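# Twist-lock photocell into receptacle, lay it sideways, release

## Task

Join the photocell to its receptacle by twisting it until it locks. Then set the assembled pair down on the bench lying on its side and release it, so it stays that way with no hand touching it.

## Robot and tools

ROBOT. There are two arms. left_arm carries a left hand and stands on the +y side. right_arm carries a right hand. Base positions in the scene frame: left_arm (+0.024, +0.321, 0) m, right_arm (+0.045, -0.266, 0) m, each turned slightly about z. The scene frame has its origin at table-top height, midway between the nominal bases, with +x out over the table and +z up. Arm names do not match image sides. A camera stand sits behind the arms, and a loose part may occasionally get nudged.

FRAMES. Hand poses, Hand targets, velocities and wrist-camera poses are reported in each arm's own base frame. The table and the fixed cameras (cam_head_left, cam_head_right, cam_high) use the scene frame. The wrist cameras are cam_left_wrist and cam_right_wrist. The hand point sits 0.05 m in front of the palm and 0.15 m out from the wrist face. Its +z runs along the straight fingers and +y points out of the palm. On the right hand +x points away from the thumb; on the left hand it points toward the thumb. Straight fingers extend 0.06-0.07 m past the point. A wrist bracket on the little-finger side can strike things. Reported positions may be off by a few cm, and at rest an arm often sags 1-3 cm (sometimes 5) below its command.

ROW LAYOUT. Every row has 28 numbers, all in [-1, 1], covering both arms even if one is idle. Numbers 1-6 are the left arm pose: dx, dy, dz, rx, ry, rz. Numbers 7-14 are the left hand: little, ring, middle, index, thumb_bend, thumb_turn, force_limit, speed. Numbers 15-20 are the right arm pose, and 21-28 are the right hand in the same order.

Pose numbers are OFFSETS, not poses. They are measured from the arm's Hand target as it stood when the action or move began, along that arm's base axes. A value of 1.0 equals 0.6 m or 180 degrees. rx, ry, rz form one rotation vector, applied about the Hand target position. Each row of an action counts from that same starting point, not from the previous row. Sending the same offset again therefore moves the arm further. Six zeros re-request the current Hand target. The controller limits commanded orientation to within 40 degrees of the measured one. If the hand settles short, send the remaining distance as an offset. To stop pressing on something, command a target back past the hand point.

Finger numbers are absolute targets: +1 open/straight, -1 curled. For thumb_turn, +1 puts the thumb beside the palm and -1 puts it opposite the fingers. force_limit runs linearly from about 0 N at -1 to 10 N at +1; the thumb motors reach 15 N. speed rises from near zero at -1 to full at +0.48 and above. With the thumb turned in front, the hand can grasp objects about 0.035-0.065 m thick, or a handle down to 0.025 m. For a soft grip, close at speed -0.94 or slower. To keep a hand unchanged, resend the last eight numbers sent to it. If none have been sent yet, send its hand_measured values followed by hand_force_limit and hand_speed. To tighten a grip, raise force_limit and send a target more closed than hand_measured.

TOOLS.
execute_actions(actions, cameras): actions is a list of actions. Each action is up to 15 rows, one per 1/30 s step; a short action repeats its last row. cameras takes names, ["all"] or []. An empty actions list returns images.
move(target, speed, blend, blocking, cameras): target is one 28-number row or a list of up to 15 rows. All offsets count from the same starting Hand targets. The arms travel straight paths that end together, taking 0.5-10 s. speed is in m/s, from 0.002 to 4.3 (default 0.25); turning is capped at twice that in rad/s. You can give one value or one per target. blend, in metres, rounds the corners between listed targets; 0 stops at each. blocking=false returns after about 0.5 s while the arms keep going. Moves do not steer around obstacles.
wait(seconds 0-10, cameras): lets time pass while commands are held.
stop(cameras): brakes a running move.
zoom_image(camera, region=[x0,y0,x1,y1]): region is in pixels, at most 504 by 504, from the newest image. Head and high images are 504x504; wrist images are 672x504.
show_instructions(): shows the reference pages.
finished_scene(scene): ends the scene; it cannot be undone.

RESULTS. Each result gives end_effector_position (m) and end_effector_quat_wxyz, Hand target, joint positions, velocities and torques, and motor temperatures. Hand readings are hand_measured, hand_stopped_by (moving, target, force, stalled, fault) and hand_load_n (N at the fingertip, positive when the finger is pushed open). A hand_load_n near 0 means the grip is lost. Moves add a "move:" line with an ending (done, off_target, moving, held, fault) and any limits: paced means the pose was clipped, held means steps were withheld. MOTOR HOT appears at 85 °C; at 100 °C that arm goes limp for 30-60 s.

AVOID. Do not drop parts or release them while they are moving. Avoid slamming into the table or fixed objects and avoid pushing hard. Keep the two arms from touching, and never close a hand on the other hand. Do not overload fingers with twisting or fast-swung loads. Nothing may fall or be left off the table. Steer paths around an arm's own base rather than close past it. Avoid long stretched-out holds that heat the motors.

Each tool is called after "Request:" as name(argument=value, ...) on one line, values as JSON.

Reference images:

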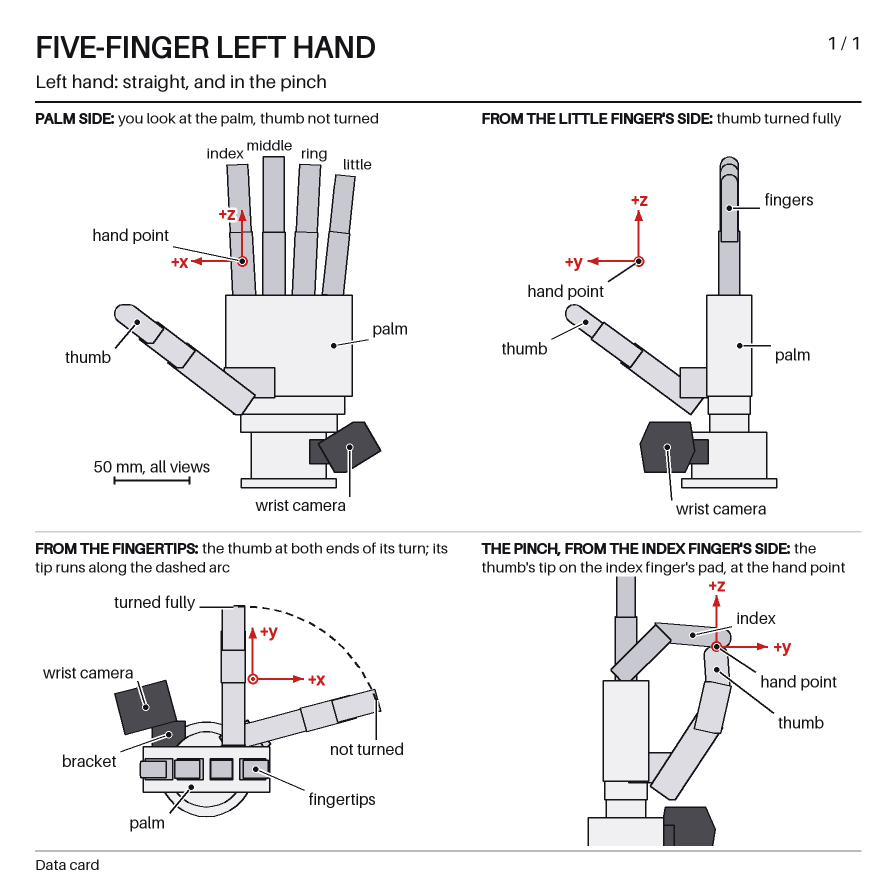

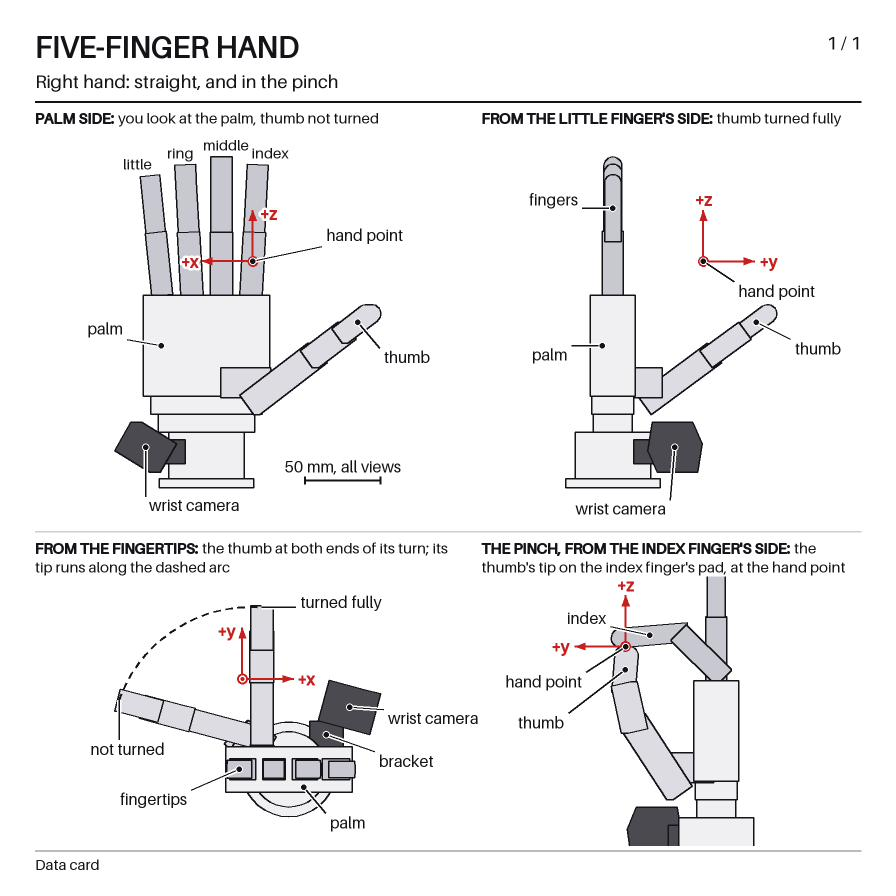

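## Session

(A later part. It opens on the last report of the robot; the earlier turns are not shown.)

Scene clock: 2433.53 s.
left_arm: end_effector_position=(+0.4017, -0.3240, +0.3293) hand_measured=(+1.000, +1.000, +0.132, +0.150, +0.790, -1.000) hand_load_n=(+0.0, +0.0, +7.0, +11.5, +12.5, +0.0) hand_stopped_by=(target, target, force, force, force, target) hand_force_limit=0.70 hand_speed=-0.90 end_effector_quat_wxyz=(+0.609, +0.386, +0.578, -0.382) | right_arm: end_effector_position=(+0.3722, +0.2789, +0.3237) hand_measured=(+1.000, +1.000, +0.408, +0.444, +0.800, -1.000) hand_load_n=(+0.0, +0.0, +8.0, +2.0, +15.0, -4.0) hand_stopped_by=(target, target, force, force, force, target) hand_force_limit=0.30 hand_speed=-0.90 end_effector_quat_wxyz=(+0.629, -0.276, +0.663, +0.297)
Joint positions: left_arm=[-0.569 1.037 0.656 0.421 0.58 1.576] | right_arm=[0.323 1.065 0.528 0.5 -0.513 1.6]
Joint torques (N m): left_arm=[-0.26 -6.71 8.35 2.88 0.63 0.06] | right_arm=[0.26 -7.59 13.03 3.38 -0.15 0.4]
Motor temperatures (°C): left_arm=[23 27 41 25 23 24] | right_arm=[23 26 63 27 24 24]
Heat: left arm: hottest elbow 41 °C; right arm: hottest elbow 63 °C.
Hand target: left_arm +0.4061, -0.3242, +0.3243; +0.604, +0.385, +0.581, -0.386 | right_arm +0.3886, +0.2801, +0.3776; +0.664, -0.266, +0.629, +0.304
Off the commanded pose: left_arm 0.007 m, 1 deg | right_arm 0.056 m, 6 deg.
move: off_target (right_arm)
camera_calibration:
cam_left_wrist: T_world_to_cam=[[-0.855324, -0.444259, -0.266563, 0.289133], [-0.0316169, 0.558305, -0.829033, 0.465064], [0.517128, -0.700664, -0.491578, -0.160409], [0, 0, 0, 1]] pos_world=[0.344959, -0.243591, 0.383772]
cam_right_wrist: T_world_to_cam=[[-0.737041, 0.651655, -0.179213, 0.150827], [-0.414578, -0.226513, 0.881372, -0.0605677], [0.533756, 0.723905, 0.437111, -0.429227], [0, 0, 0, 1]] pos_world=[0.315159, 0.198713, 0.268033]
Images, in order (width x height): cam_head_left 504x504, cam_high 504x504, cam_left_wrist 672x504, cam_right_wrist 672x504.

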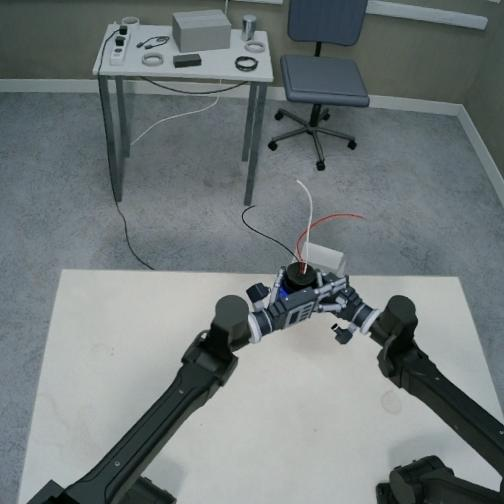

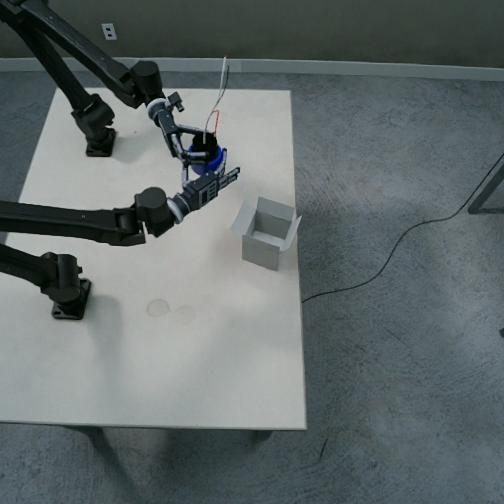

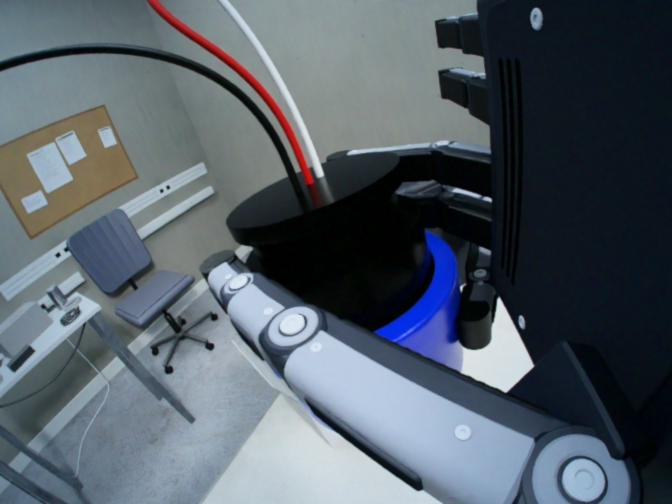

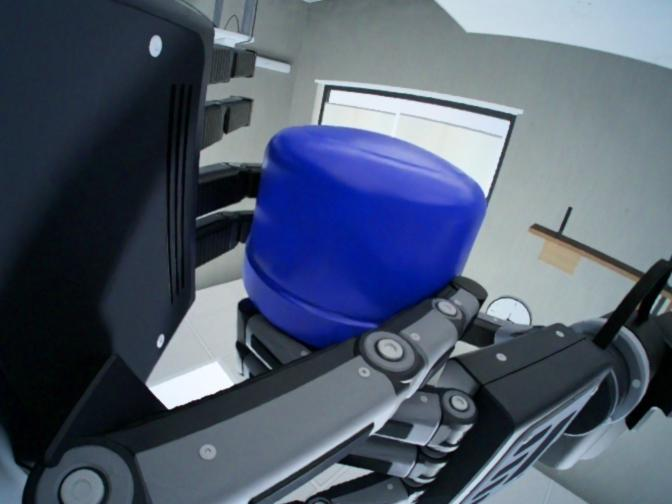

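Request:
move(target=[[0,0,0.06,0,0,0,1,1,-0.7,-0.7,0.5,-1,0.7,-0.9,0,0,0,0,0,0,1,1,0.0,0.0,0.7,-1,0.3,-0.9]], speed=0.06, cameras=["cam_left_wrist","cam_head_left","cam_high"])

Scene clock: 2462.13 s.
left_arm: end_effector_position=(+0.4034, -0.3243, +0.3313) hand_measured=(+1.000, +1.000, +0.132, +0.150, +0.790, -1.000) hand_load_n=(+0.0, +0.0, +6.0, +11.0, +13.5, +0.0) hand_stopped_by=(target, target, force, force, force, target) hand_force_limit=0.70 hand_speed=-0.90 end_effector_quat_wxyz=(+0.592, +0.386, +0.595, -0.383) | right_arm: end_effector_position=(+0.3738, +0.2790, +0.3248) hand_measured=(+1.000, +1.000, +0.408, +0.444, +0.800, -1.000) hand_load_n=(+0.0, +0.0, +6.5, +3.5, +14.5, +0.5) hand_stopped_by=(target, target, force, force, force, target) hand_force_limit=0.30 hand_speed=-0.90 end_effector_quat_wxyz=(+0.626, -0.271, +0.666, +0.302)
Joint positions: left_arm=[-0.567 1.029 0.692 0.331 0.581 1.576] | right_arm=[0.323 1.069 0.531 0.5 -0.513 1.615]
Joint torques (N m): left_arm=[-0.26 -9.99 11.15 1.88 0.62 0.05] | right_arm=[0.56 -7.71 12.89 3.4 -0.09 0.24]
Motor temperatures (°C): left_arm=[23 28 41 25 23 24] | right_arm=[23 26 64 27 24 24]
Heat: left arm: hottest elbow 41 °C; right arm: hottest elbow 64 °C.
Hand target: left_arm +0.4061, -0.3240, +0.3604; +0.604, +0.385, +0.581, -0.386 | right_arm +0.3886, +0.2801, +0.3775; +0.664, -0.266, +0.629, +0.304
Off the commanded pose: left_arm 0.029 m, 2 deg | right_arm 0.055 m, 6 deg.
move: off_target (left_arm, right_arm)
camera_calibration:
cam_left_wrist: T_world_to_cam=[[-0.865262, -0.43789, -0.244077, 0.289645], [-0.0635191, 0.578706, -0.813059, 0.481236], [0.49728, -0.688005, -0.528547, -0.136187], [0, 0, 0, 1]] pos_world=[0.348909, -0.245359, 0.389988]
Images, in order (width x height): cam_head_left 504x504, cam_high 504x504, cam_left_wrist 672x504.

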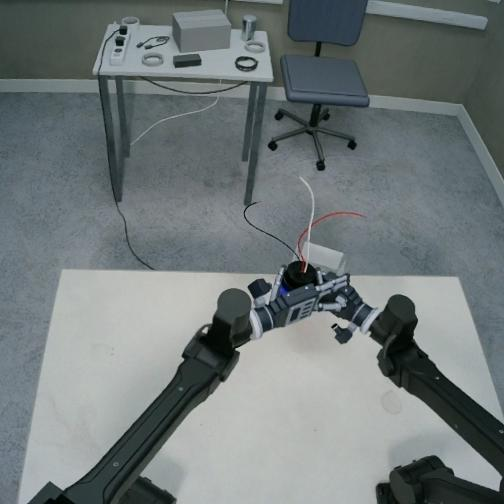

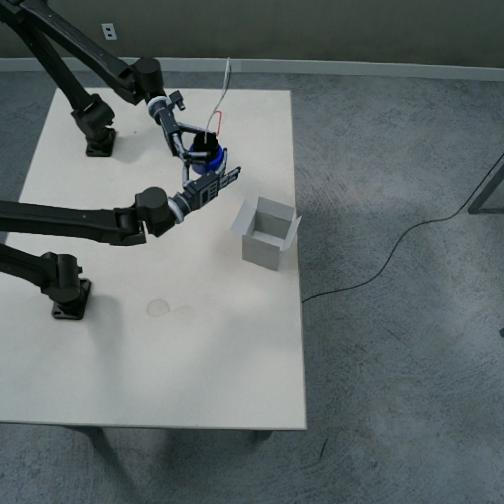

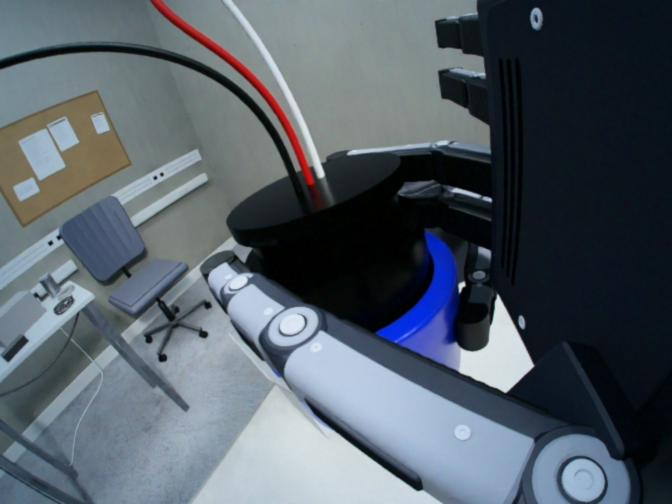

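Request:
move(target=[0,0,0.05,0,0,0,1,1,-0.7,-0.7,0.5,-1,0.7,-0.9,0,0,0,0,0,0,1,1,0.0,0.0,0.7,-1,0.3,-0.9], speed=0.05, cameras=["all"])

Scene clock: 2488.97 s.
left_arm: end_effector_position=(+0.4048, -0.3239, +0.3437) hand_measured=(+1.000, +1.000, +0.132, +0.150, +0.790, -1.000) hand_load_n=(+0.0, +0.0, +5.0, +12.0, +13.0, +0.0) hand_stopped_by=(target, target, force, force, force, target) hand_force_limit=0.70 hand_speed=-0.90 end_effector_quat_wxyz=(+0.581, +0.385, +0.607, -0.382) | right_arm: end_effector_position=(+0.3759, +0.2795, +0.3354) hand_measured=(+1.000, +1.000, +0.408, +0.444, +0.800, -1.000) hand_load_n=(-0.5, +0.0, +6.0, +3.5, +14.5, +2.5) hand_stopped_by=(target, target, force, force, force, target) hand_force_limit=0.30 hand_speed=-0.90 end_effector_quat_wxyz=(+0.633, -0.268, +0.659, +0.306)
Joint positions: left_arm=[-0.565 1.014 0.741 0.233 0.582 1.576] | right_arm=[0.323 1.069 0.546 0.509 -0.514 1.628]
Joint torques (N m): left_arm=[-0.5 -10.99 12.37 2.19 0.65 0.06] | right_arm=[0.5 -7.36 12.01 3.14 0.02 0.1]
Motor temperatures (°C): left_arm=[23 28 45 25 23 24] | right_arm=[23 26 58 27 24 24]
Heat: left arm: hottest elbow 45 °C; right arm: hottest elbow 58 °C.
Hand target: left_arm +0.4061, -0.3241, +0.3903; +0.604, +0.385, +0.581, -0.386 | right_arm +0.3886, +0.2801, +0.3775; +0.664, -0.266, +0.629, +0.304
Off the commanded pose: left_arm 0.047 m, 4 deg | right_arm 0.044 m, 5 deg.
move: off_target (left_arm, right_arm)
camera_calibration:
cam_left_wrist: T_world_to_cam=[[-0.871115, -0.435282, -0.22735, 0.291496], [-0.0874646, 0.593082, -0.800378, 0.501104], [0.483227, -0.677336, -0.554714, -0.111796], [0, 0, 0, 1]] pos_world=[0.351778, -0.246035, 0.405329]
cam_right_wrist: T_world_to_cam=[[-0.737166, 0.655703, -0.163221, 0.14885], [-0.415665, -0.249597, 0.874599, -0.0601791], [0.532738, 0.712569, 0.456547, -0.439699], [0, 0, 0, 1]] pos_world=[0.318957, 0.200694, 0.277671]

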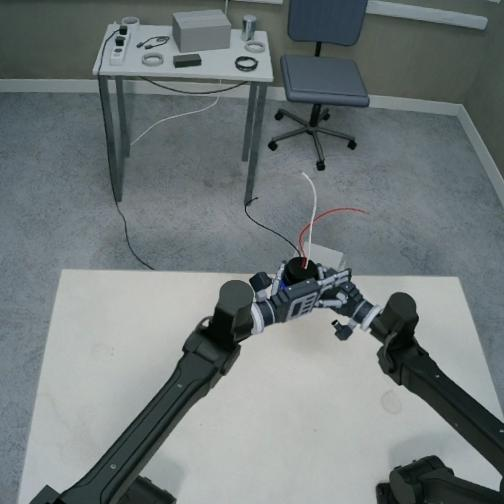

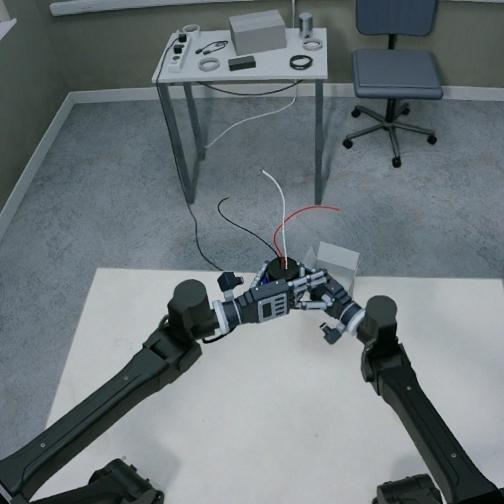

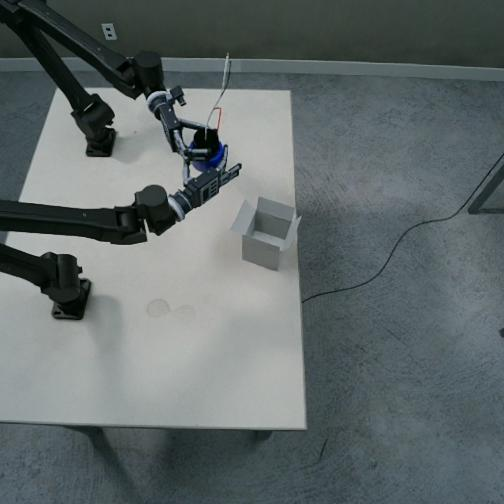

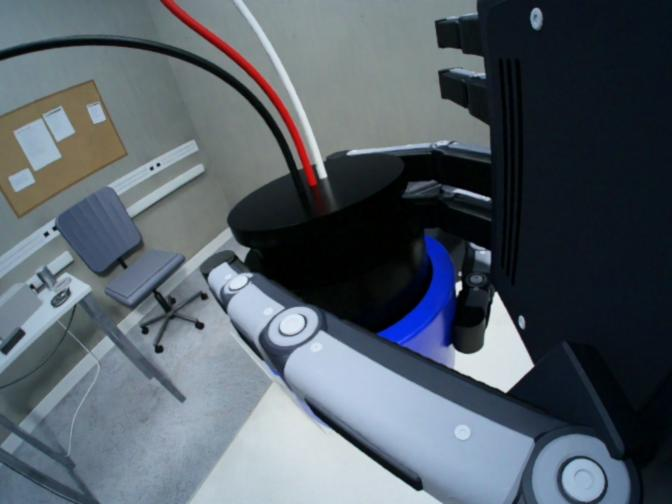

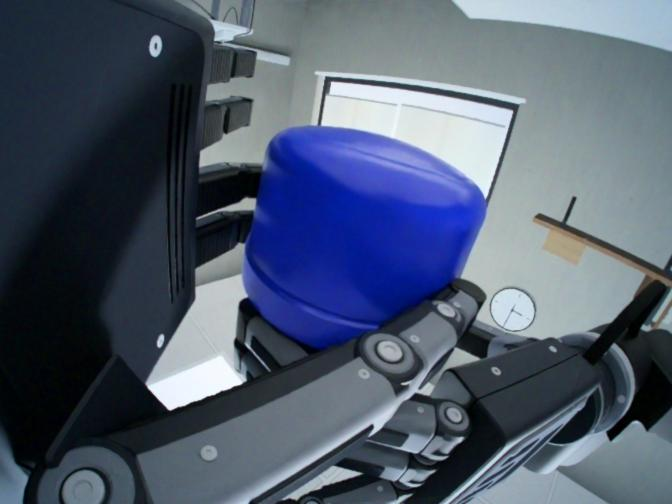

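Request:
move(target=[0,0,0,0,0,0,1,1,-0.7,-0.7,0.5,-1,0.7,-0.9,0,0,-0.0833,0,0,0,1,1,0.0,0.0,0.7,-1,0.3,-0.9], speed=0.05, cameras=["cam_left_wrist","cam_right_wrist"])

Request:
zoom_image(camera="cam_left_wrist", region=[200, 100, 520, 400])

Scene clock: 2506.03 s.
left_arm: end_effector_position=(+0.4067, -0.3205, +0.3459) hand_measured=(+1.000, +1.000, +0.132, +0.150, +0.790, -1.000) hand_load_n=(+0.5, +0.0, +1.5, +14.0, +11.5, +0.0) hand_stopped_by=(target, target, force, force, force, target) hand_force_limit=0.70 hand_speed=-0.90 end_effector_quat_wxyz=(+0.582, +0.382, +0.609, -0.380) | right_arm: end_effector_position=(+0.3808, +0.2824, +0.3348) hand_measured=(+1.000, +1.000, +0.408, +0.444, +0.800, -1.000) hand_load_n=(+0.0, +0.0, +5.0, +2.5, +15.5, +1.5) hand_stopped_by=(target, target, force, force, force, target) hand_force_limit=0.30 hand_speed=-0.90 end_effector_quat_wxyz=(+0.667, -0.276, +0.621, +0.306)
Joint positions: left_arm=[-0.558 1.01 0.745 0.224 0.58 1.576] | right_arm=[0.323 1.154 0.533 0.709 -0.524 1.628]
Joint torques (N m): left_arm=[-1.03 -10.52 12.18 2.55 0.76 0.05] | right_arm=[0.67 -6.42 6.9 2.56 0.49 0.11]
Motor temperatures (°C): left_arm=[23 28 46 25 23 24] | right_arm=[23 26 61 27 24 24]
Heat: left arm: hottest elbow 46 °C; right arm: hottest elbow 61 °C.
Hand target: left_arm +0.4060, -0.3241, +0.3903; +0.604, +0.385, +0.581, -0.386 | right_arm +0.3887, +0.2800, +0.3276; +0.664, -0.266, +0.629, +0.304
Off the commanded pose: left_arm 0.045 m, 4 deg | right_arm 0.011 m, 1 deg.
move: off_target (left_arm, right_arm)
camera_calibration:
cam_left_wrist: T_world_to_cam=[[-0.867397, -0.442814, -0.227019, 0.291052], [-0.0931915, 0.592694, -0.800018, 0.503033], [0.488812, -0.672777, -0.555368, -0.109805], [0, 0, 0, 1]] pos_world=[0.35301, -0.243137, 0.407528]
cam_right_wrist: T_world_to_cam=[[-0.724818, 0.655066, -0.21337, 0.162639], [-0.495898, -0.281077, 0.821633, 0.000375989], [0.478251, 0.701344, 0.528576, -0.444307], [0, 0, 0, 1]] pos_world=[0.33056, 0.205179, 0.269243]
Images, in order (width x height): cam_left_wrist 672x504, cam_right_wrist 672x504.

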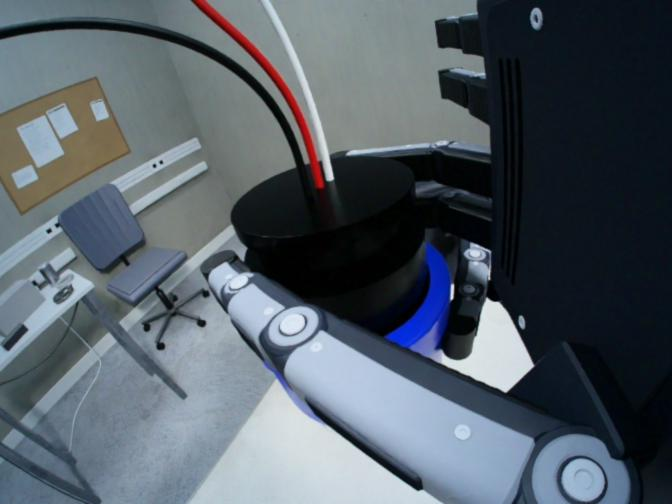

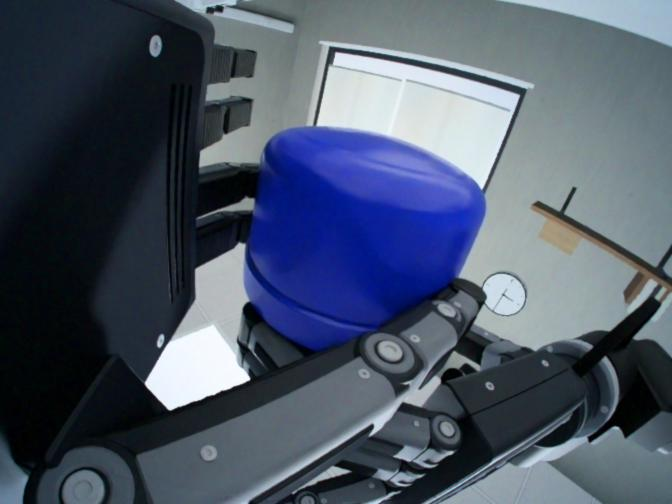

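Scaled by 1.575 from the camera's 672x504 image, which has a finer 960x720 frame.

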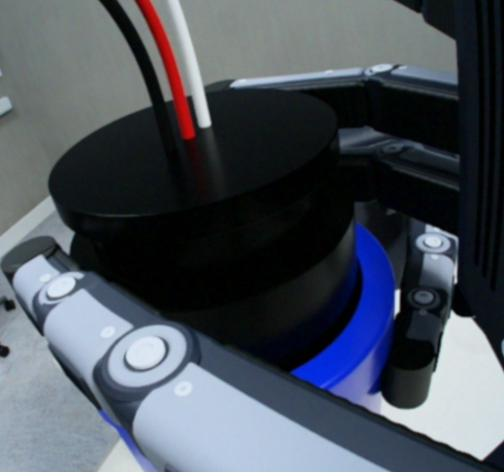

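Request:
move(target=[0,0,0,0,0,0,1,1,-0.7,-0.7,0.5,-1,0.7,-0.9,0,0,-0.035,0,0,0,1,1,0.0,0.0,0.7,-1,0.3,-0.9], speed=0.04, cameras=["cam_left_wrist","cam_right_wrist"])

Request:
zoom_image(camera="cam_left_wrist", region=[200, 100, 520, 400])

Scene clock: 2519.63 s.
left_arm: end_effector_position=(+0.4059, -0.3204, +0.3412) hand_measured=(+1.000, +1.000, +0.132, +0.150, +0.790, -1.000) hand_load_n=(+0.0, +0.0, +0.5, +15.5, +10.5, +1.0) hand_stopped_by=(target, target, force, force, force, target) hand_force_limit=0.70 hand_speed=-0.90 end_effector_quat_wxyz=(+0.575, +0.378, +0.616, -0.383) | right_arm: end_effector_position=(+0.3803, +0.2822, +0.3273) hand_measured=(+1.000, +1.000, +0.408, +0.444, +0.800, -1.000) hand_load_n=(+0.0, +0.0, +5.5, +2.5, +15.0, +2.5) hand_stopped_by=(target, target, force, force, force, target) hand_force_limit=0.30 hand_speed=-0.90 end_effector_quat_wxyz=(+0.677, -0.275, +0.609, +0.308)
Joint positions: left_arm=[-0.558 1.01 0.745 0.21 0.58 1.563] | right_arm=[0.323 1.196 0.513 0.806 -0.524 1.635]
Joint torques (N m): left_arm=[-1.03 -10.75 12.1 3.14 0.74 0.19] | right_arm=[0.38 -5.71 5.76 2.06 0.5 0.02]
Motor temperatures (°C): left_arm=[23 28 46 25 24 24] | right_arm=[23 26 57 27 24 24]
Heat: left arm: hottest elbow 46 °C; right arm: hottest elbow 57 °C.
Hand target: left_arm +0.4060, -0.3242, +0.3901; +0.604, +0.385, +0.581, -0.386 | right_arm +0.3886, +0.2801, +0.3067; +0.664, -0.266, +0.629, +0.304
Off the commanded pose: left_arm 0.049 m, 5 deg | right_arm 0.022 m, 3 deg.
move: off_target (left_arm, right_arm)
camera_calibration:
cam_left_wrist: T_world_to_cam=[[-0.872335, -0.442797, -0.207272, 0.284673], [-0.112412, 0.594245, -0.79639, 0.506242], [0.47581, -0.671419, -0.568156, -0.101808], [0, 0, 0, 1]] pos_world=[0.353679, -0.243135, 0.404327]
cam_right_wrist: T_world_to_cam=[[-0.719475, 0.657867, -0.222635, 0.161077], [-0.518016, -0.294786, 0.80297, 0.0246637], [0.462617, 0.693046, 0.552877, -0.439597], [0, 0, 0, 1]] pos_world=[0.332032, 0.205964, 0.2591]
Images, in order (width x height): cam_left_wrist 672x504, cam_right_wrist 672x504.

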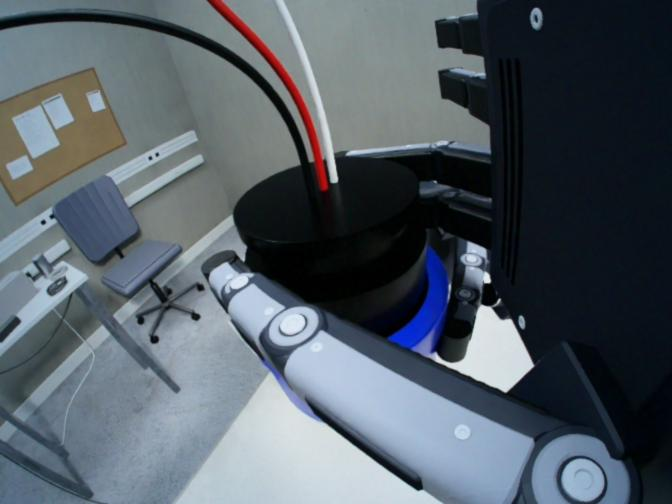

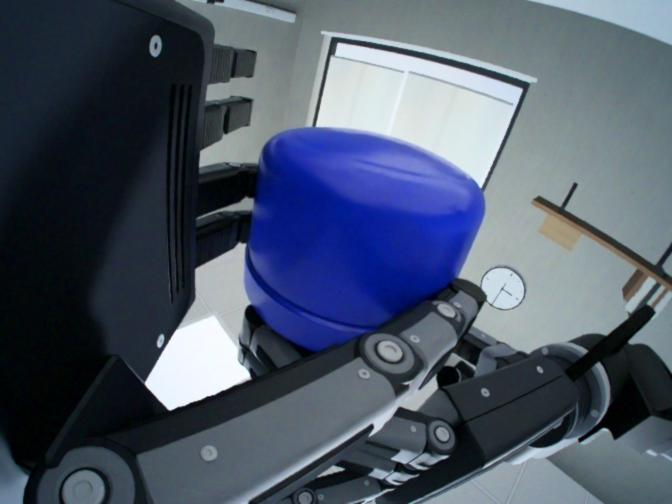

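Scaled by 1.575 from the camera's 672x504 image, which has a finer 960x720 frame.

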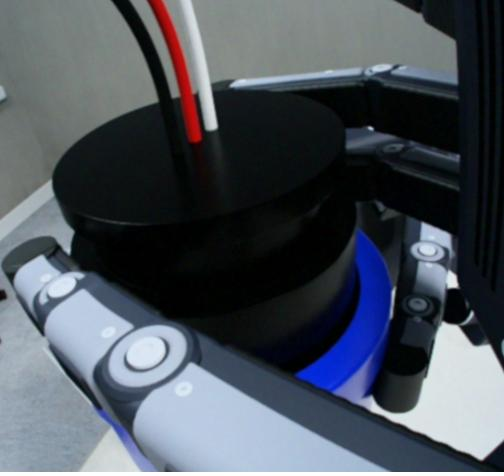

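Request:
move(target=[0,0,0,0,0,0,1,1,-0.7,-0.7,0.5,-1,0.7,-0.9,0,0,-0.035,0,0,0,1,1,0.0,0.0,0.7,-1,0.3,-0.9], speed=0.04, cameras=["cam_left_wrist","cam_right_wrist"])

Request:
zoom_image(camera="cam_left_wrist", region=[200, 100, 520, 400])

Scene clock: 2542.07 s.
left_arm: end_effector_position=(+0.4062, -0.3210, +0.3337) hand_measured=(+1.000, +1.000, +0.132, +0.150, +0.790, -1.000) hand_load_n=(+0.0, +0.0, +0.0, +15.0, +10.0, +1.5) hand_stopped_by=(target, target, force, force, force, target) hand_force_limit=0.70 hand_speed=-0.90 end_effector_quat_wxyz=(+0.565, +0.374, +0.625, -0.387) | right_arm: end_effector_position=(+0.3809, +0.2817, +0.3169) hand_measured=(+1.000, +1.000, +0.408, +0.444, +0.800, -1.000) hand_load_n=(+0.0, +0.0, +6.0, +2.5, +14.5, +3.5) hand_stopped_by=(target, target, force, force, force, target) hand_force_limit=0.30 hand_speed=-0.90 end_effector_quat_wxyz=(+0.685, -0.271, +0.601, +0.310)
Joint positions: left_arm=[-0.558 1.017 0.745 0.198 0.58 1.55] | right_arm=[0.323 1.247 0.494 0.903 -0.522 1.648]
Joint torques (N m): left_arm=[-1.14 -11.63 11.96 3.69 0.67 0.33] | right_arm=[0.79 -5.13 4.82 1.54 0.42 -0.12]
Motor temperatures (°C): left_arm=[23 29 45 25 24 24] | right_arm=[23 26 52 27 24 23]
Heat: left arm: hottest elbow 45 °C; right arm: hottest elbow 52 °C.
Hand target: left_arm +0.4061, -0.3241, +0.3902; +0.604, +0.385, +0.581, -0.386 | right_arm +0.3885, +0.2801, +0.2856; +0.664, -0.266, +0.629, +0.304
Off the commanded pose: left_arm 0.056 m, 7 deg | right_arm 0.032 m, 4 deg.
move: off_target (left_arm, right_arm)
camera_calibration:
cam_left_wrist: T_world_to_cam=[[-0.877728, -0.442149, -0.184658, 0.277893], [-0.135058, 0.598044, -0.790002, 0.508876], [0.459732, -0.668467, -0.584636, -0.0937492], [0, 0, 0, 1]] pos_world=[0.355742, -0.244128, 0.398519]
cam_right_wrist: T_world_to_cam=[[-0.715727, 0.661882, -0.222817, 0.156893], [-0.530729, -0.308107, 0.789555, 0.0460219], [0.453941, 0.683361, 0.5718, -0.433755], [0, 0, 0, 1]] pos_world=[0.333616, 0.206746, 0.246642]
Images, in order (width x height): cam_left_wrist 672x504, cam_right_wrist 672x504.

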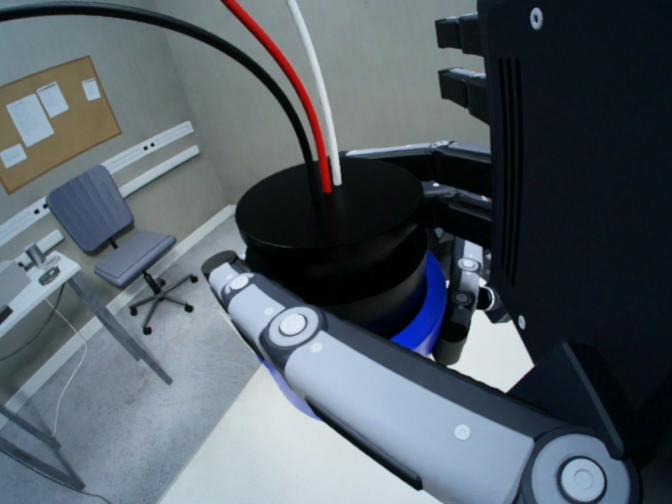

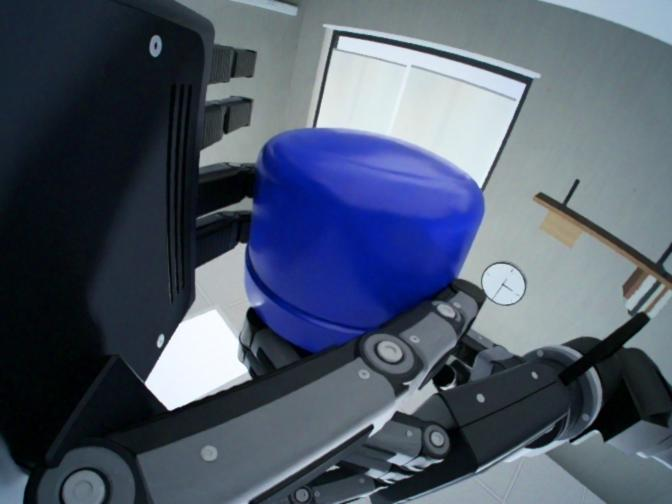

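Scaled by 1.575 from the camera's 672x504 image, which has a finer 960x720 frame.

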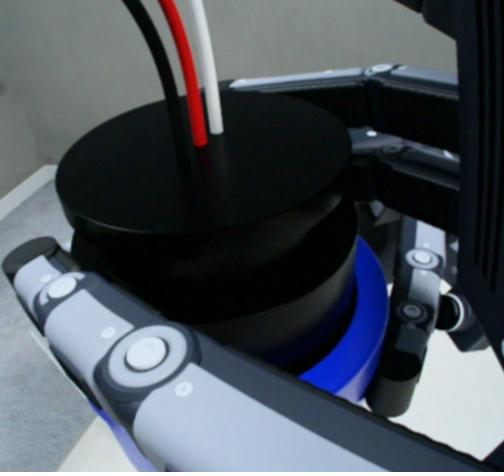

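Request:
move(target=[[0,0,-0.02,0,0,0,1,1,-0.7,-0.7,0.5,-1,0.7,-0.9,0,0,0.045,0,0,0,1,1,0.0,0.0,0.7,-1,0.3,-0.9],[0,0,-0.02,0,0,-0.0333,1,1,-0.7,-0.7,0.5,-1,0.7,-0.9,0,0,0.045,0,0,0.0333,1,1,0.0,0.0,0.7,-1,0.3,-0.9]], speed=0.05, cameras=["cam_left_wrist","cam_right_wrist"])

Request:
zoom_image(camera="cam_left_wrist", region=[200, 100, 520, 400])

Scene clock: 2562.30 s.
left_arm: end_effector_position=(+0.3984, -0.3240, +0.3430) hand_measured=(+1.000, +1.000, +0.132, +0.150, +0.788, -1.000) hand_load_n=(+0.0, +0.0, +0.0, +0.0, +0.0, +0.0) hand_stopped_by=(target, target, force, force, force, target) hand_force_limit=0.70 hand_speed=-0.90 end_effector_quat_wxyz=(+0.557, +0.409, +0.585, -0.425) | right_arm: end_effector_position=(+0.3802, +0.2809, +0.2913) hand_measured=(+1.000, +1.000, +0.408, +0.444, +0.800, -1.000) hand_load_n=(+0.0, +0.0, +8.0, +3.0, +13.5, -0.5) hand_stopped_by=(target, target, force, force, force, target) hand_force_limit=0.30 hand_speed=-0.90 end_effector_quat_wxyz=(+0.631, -0.299, +0.629, +0.341)
Joint positions: left_arm=[-0.506 1.026 0.741 0.258 0.757 1.548] | right_arm=[0.283 1.272 0.511 0.798 -0.655 1.646]
Joint torques (N m): left_arm=[-0.26 -9.11 11.47 3.19 0.21 0.27] | right_arm=[0.38 -9.7 8.75 2.17 -0.06 0.06]
Heat: left arm: hottest elbow 46 °C; right arm: hottest elbow 49 °C.
Hand target: left_arm +0.4061, -0.3241, +0.3782; +0.583, +0.415, +0.560, -0.417 | right_arm +0.3885, +0.2801, +0.3126; +0.647, -0.299, +0.614, +0.338
Off the commanded pose: left_arm 0.036 m, 4 deg | right_arm 0.023 m, 3 deg.
move: off_target (left_arm, right_arm)
camera_calibration:
cam_left_wrist: T_world_to_cam=[[-0.919217, -0.337394, -0.202993, 0.328263], [-0.0345486, 0.582656, -0.811984, 0.479596], [0.392233, -0.739376, -0.547244, -0.0956425], [0, 0, 0, 1]] pos_world=[0.355829, -0.239402, 0.403719]
cam_right_wrist: T_world_to_cam=[[-0.793991, 0.582411, -0.174283, 0.189334], [-0.417283, -0.313638, 0.85294, 0.00554511], [0.4421, 0.749952, 0.492056, -0.40927], [0, 0, 0, 1]] pos_world=[0.333582, 0.198402, 0.229652]
Images, in order (width x height): cam_left_wrist 672x504, cam_right_wrist 672x504.

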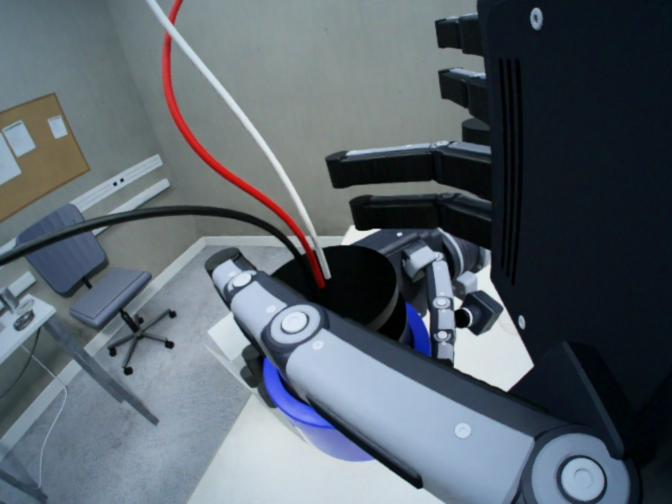

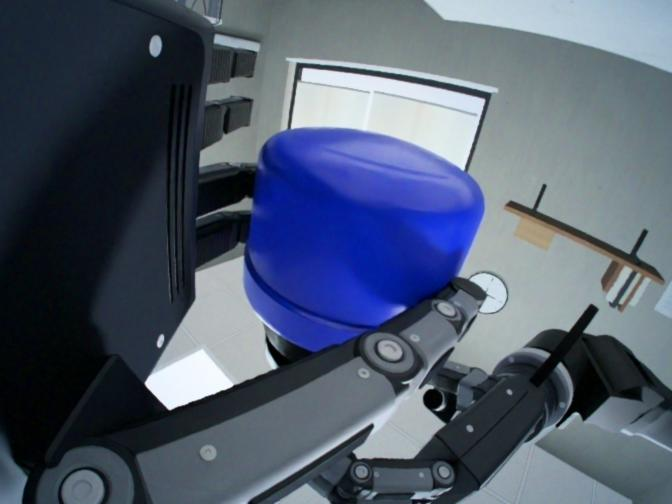

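Scaled by 1.575 from the camera's 672x504 image, which has a finer 960x720 frame.

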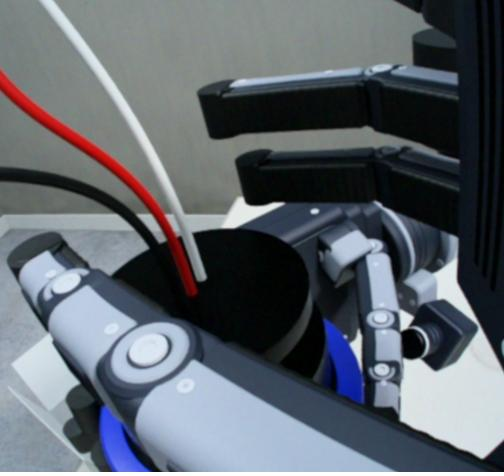

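Request:
move(target=[0,0,0.12,0,0,0,1,1,-0.2,-0.2,0.8,-1,0.7,-0.9,0,0,0,0,0,0,1,1,0.0,0.0,0.7,-1,0.3,-0.9], speed=0.1, cameras=["all"])

Request:
zoom_image(camera="cam_left_wrist", region=[180, 200, 520, 504])

Scene clock: 2573.47 s.
left_arm: end_effector_position=(+0.4027, -0.3265, +0.4179) hand_measured=(+1.000, +1.000, -0.200, -0.200, +0.800, -1.000) hand_load_n=(+0.0, +0.0, +0.0, +0.0, +0.0, +0.0) hand_stopped_by=(target, target, target, target, target, target) hand_force_limit=0.70 hand_speed=-0.90 end_effector_quat_wxyz=(+0.565, +0.411, +0.577, -0.424) | right_arm: end_effector_position=(+0.3802, +0.2809, +0.2913) hand_measured=(+1.000, +1.000, +0.408, +0.444, +0.800, -1.000) hand_load_n=(+0.0, +0.0, +8.0, +3.0, +13.5, -0.5) hand_stopped_by=(target, target, force, force, force, target) hand_force_limit=0.30 hand_speed=-0.90 end_effector_quat_wxyz=(+0.631, -0.299, +0.629, +0.341)
Joint positions: left_arm=[-0.506 0.999 0.909 0.086 0.757 1.548] | right_arm=[0.283 1.272 0.511 0.798 -0.655 1.646]
Joint torques (N m): left_arm=[-0.44 -9.11 12.12 1.89 0.2 0.25] | right_arm=[0.38 -9.88 8.75 2.29 -0.04 0.05]
Heat: left arm: hottest elbow 46 °C; right arm: hottest elbow 50 °C.
Hand target: left_arm +0.4061, -0.3241, +0.4503; +0.583, +0.415, +0.560, -0.417 | right_arm +0.3885, +0.2801, +0.3126; +0.647, -0.299, +0.614, +0.338
Off the commanded pose: left_arm 0.033 m, 3 deg | right_arm 0.023 m, 3 deg.
move: off_target (left_arm, right_arm)
camera_calibration:
cam_left_wrist: T_world_to_cam=[[-0.91522, -0.339323, -0.217328, 0.350302], [-0.0182926, 0.573768, -0.818814, 0.535415], [0.402538, -0.74542, -0.531331, -0.0709357], [0, 0, 0, 1]] pos_world=[0.358952, -0.241215, 0.476845]
cam_right_wrist: T_world_to_cam=[[-0.793933, 0.582364, -0.174708, 0.189421], [-0.417601, -0.313461, 0.852849, 0.00563674], [0.441904, 0.750063, 0.492063, -0.409229], [0, 0, 0, 1]] pos_world=[0.333581, 0.198402, 0.229652]

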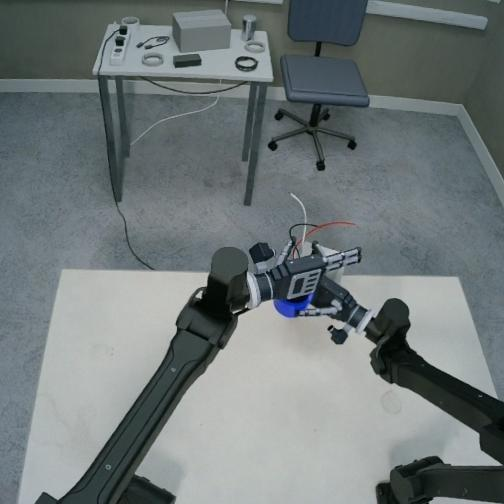

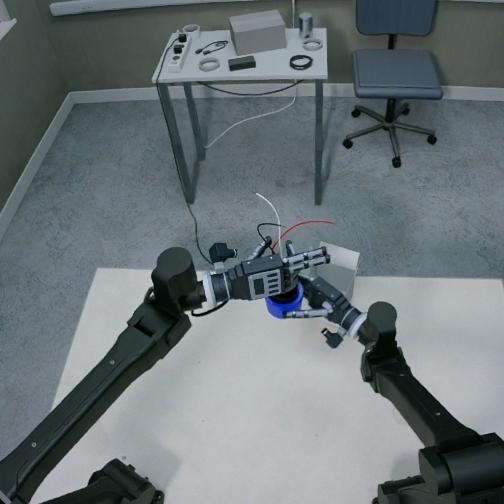

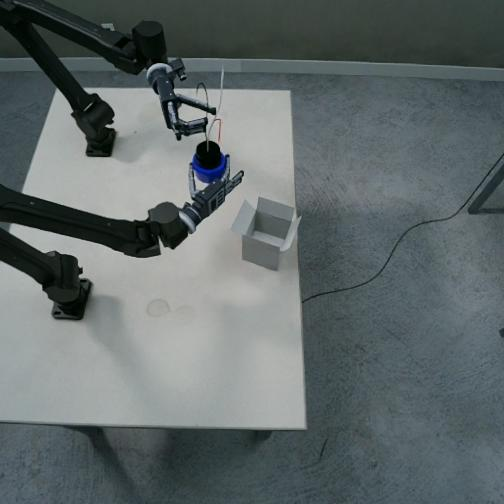

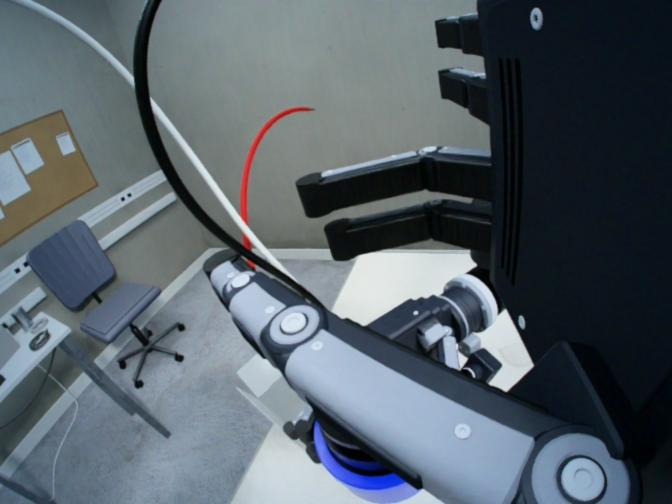

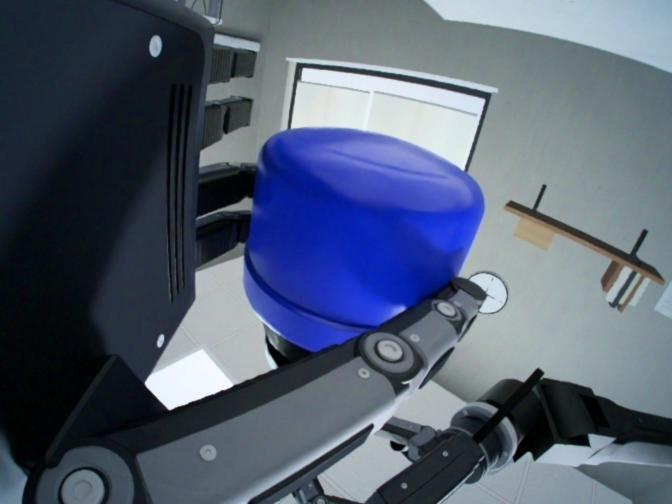

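Scaled by 1.482 from the camera's 672x504 image, which has a finer 960x720 frame.

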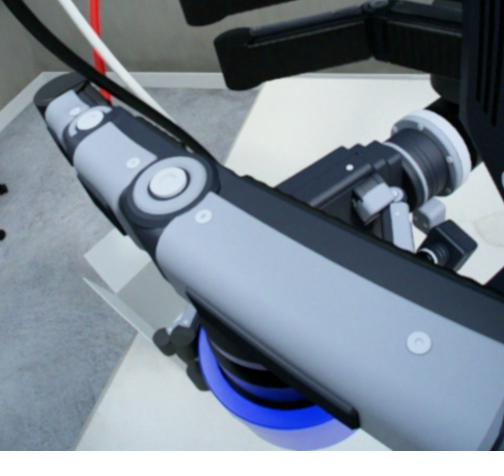

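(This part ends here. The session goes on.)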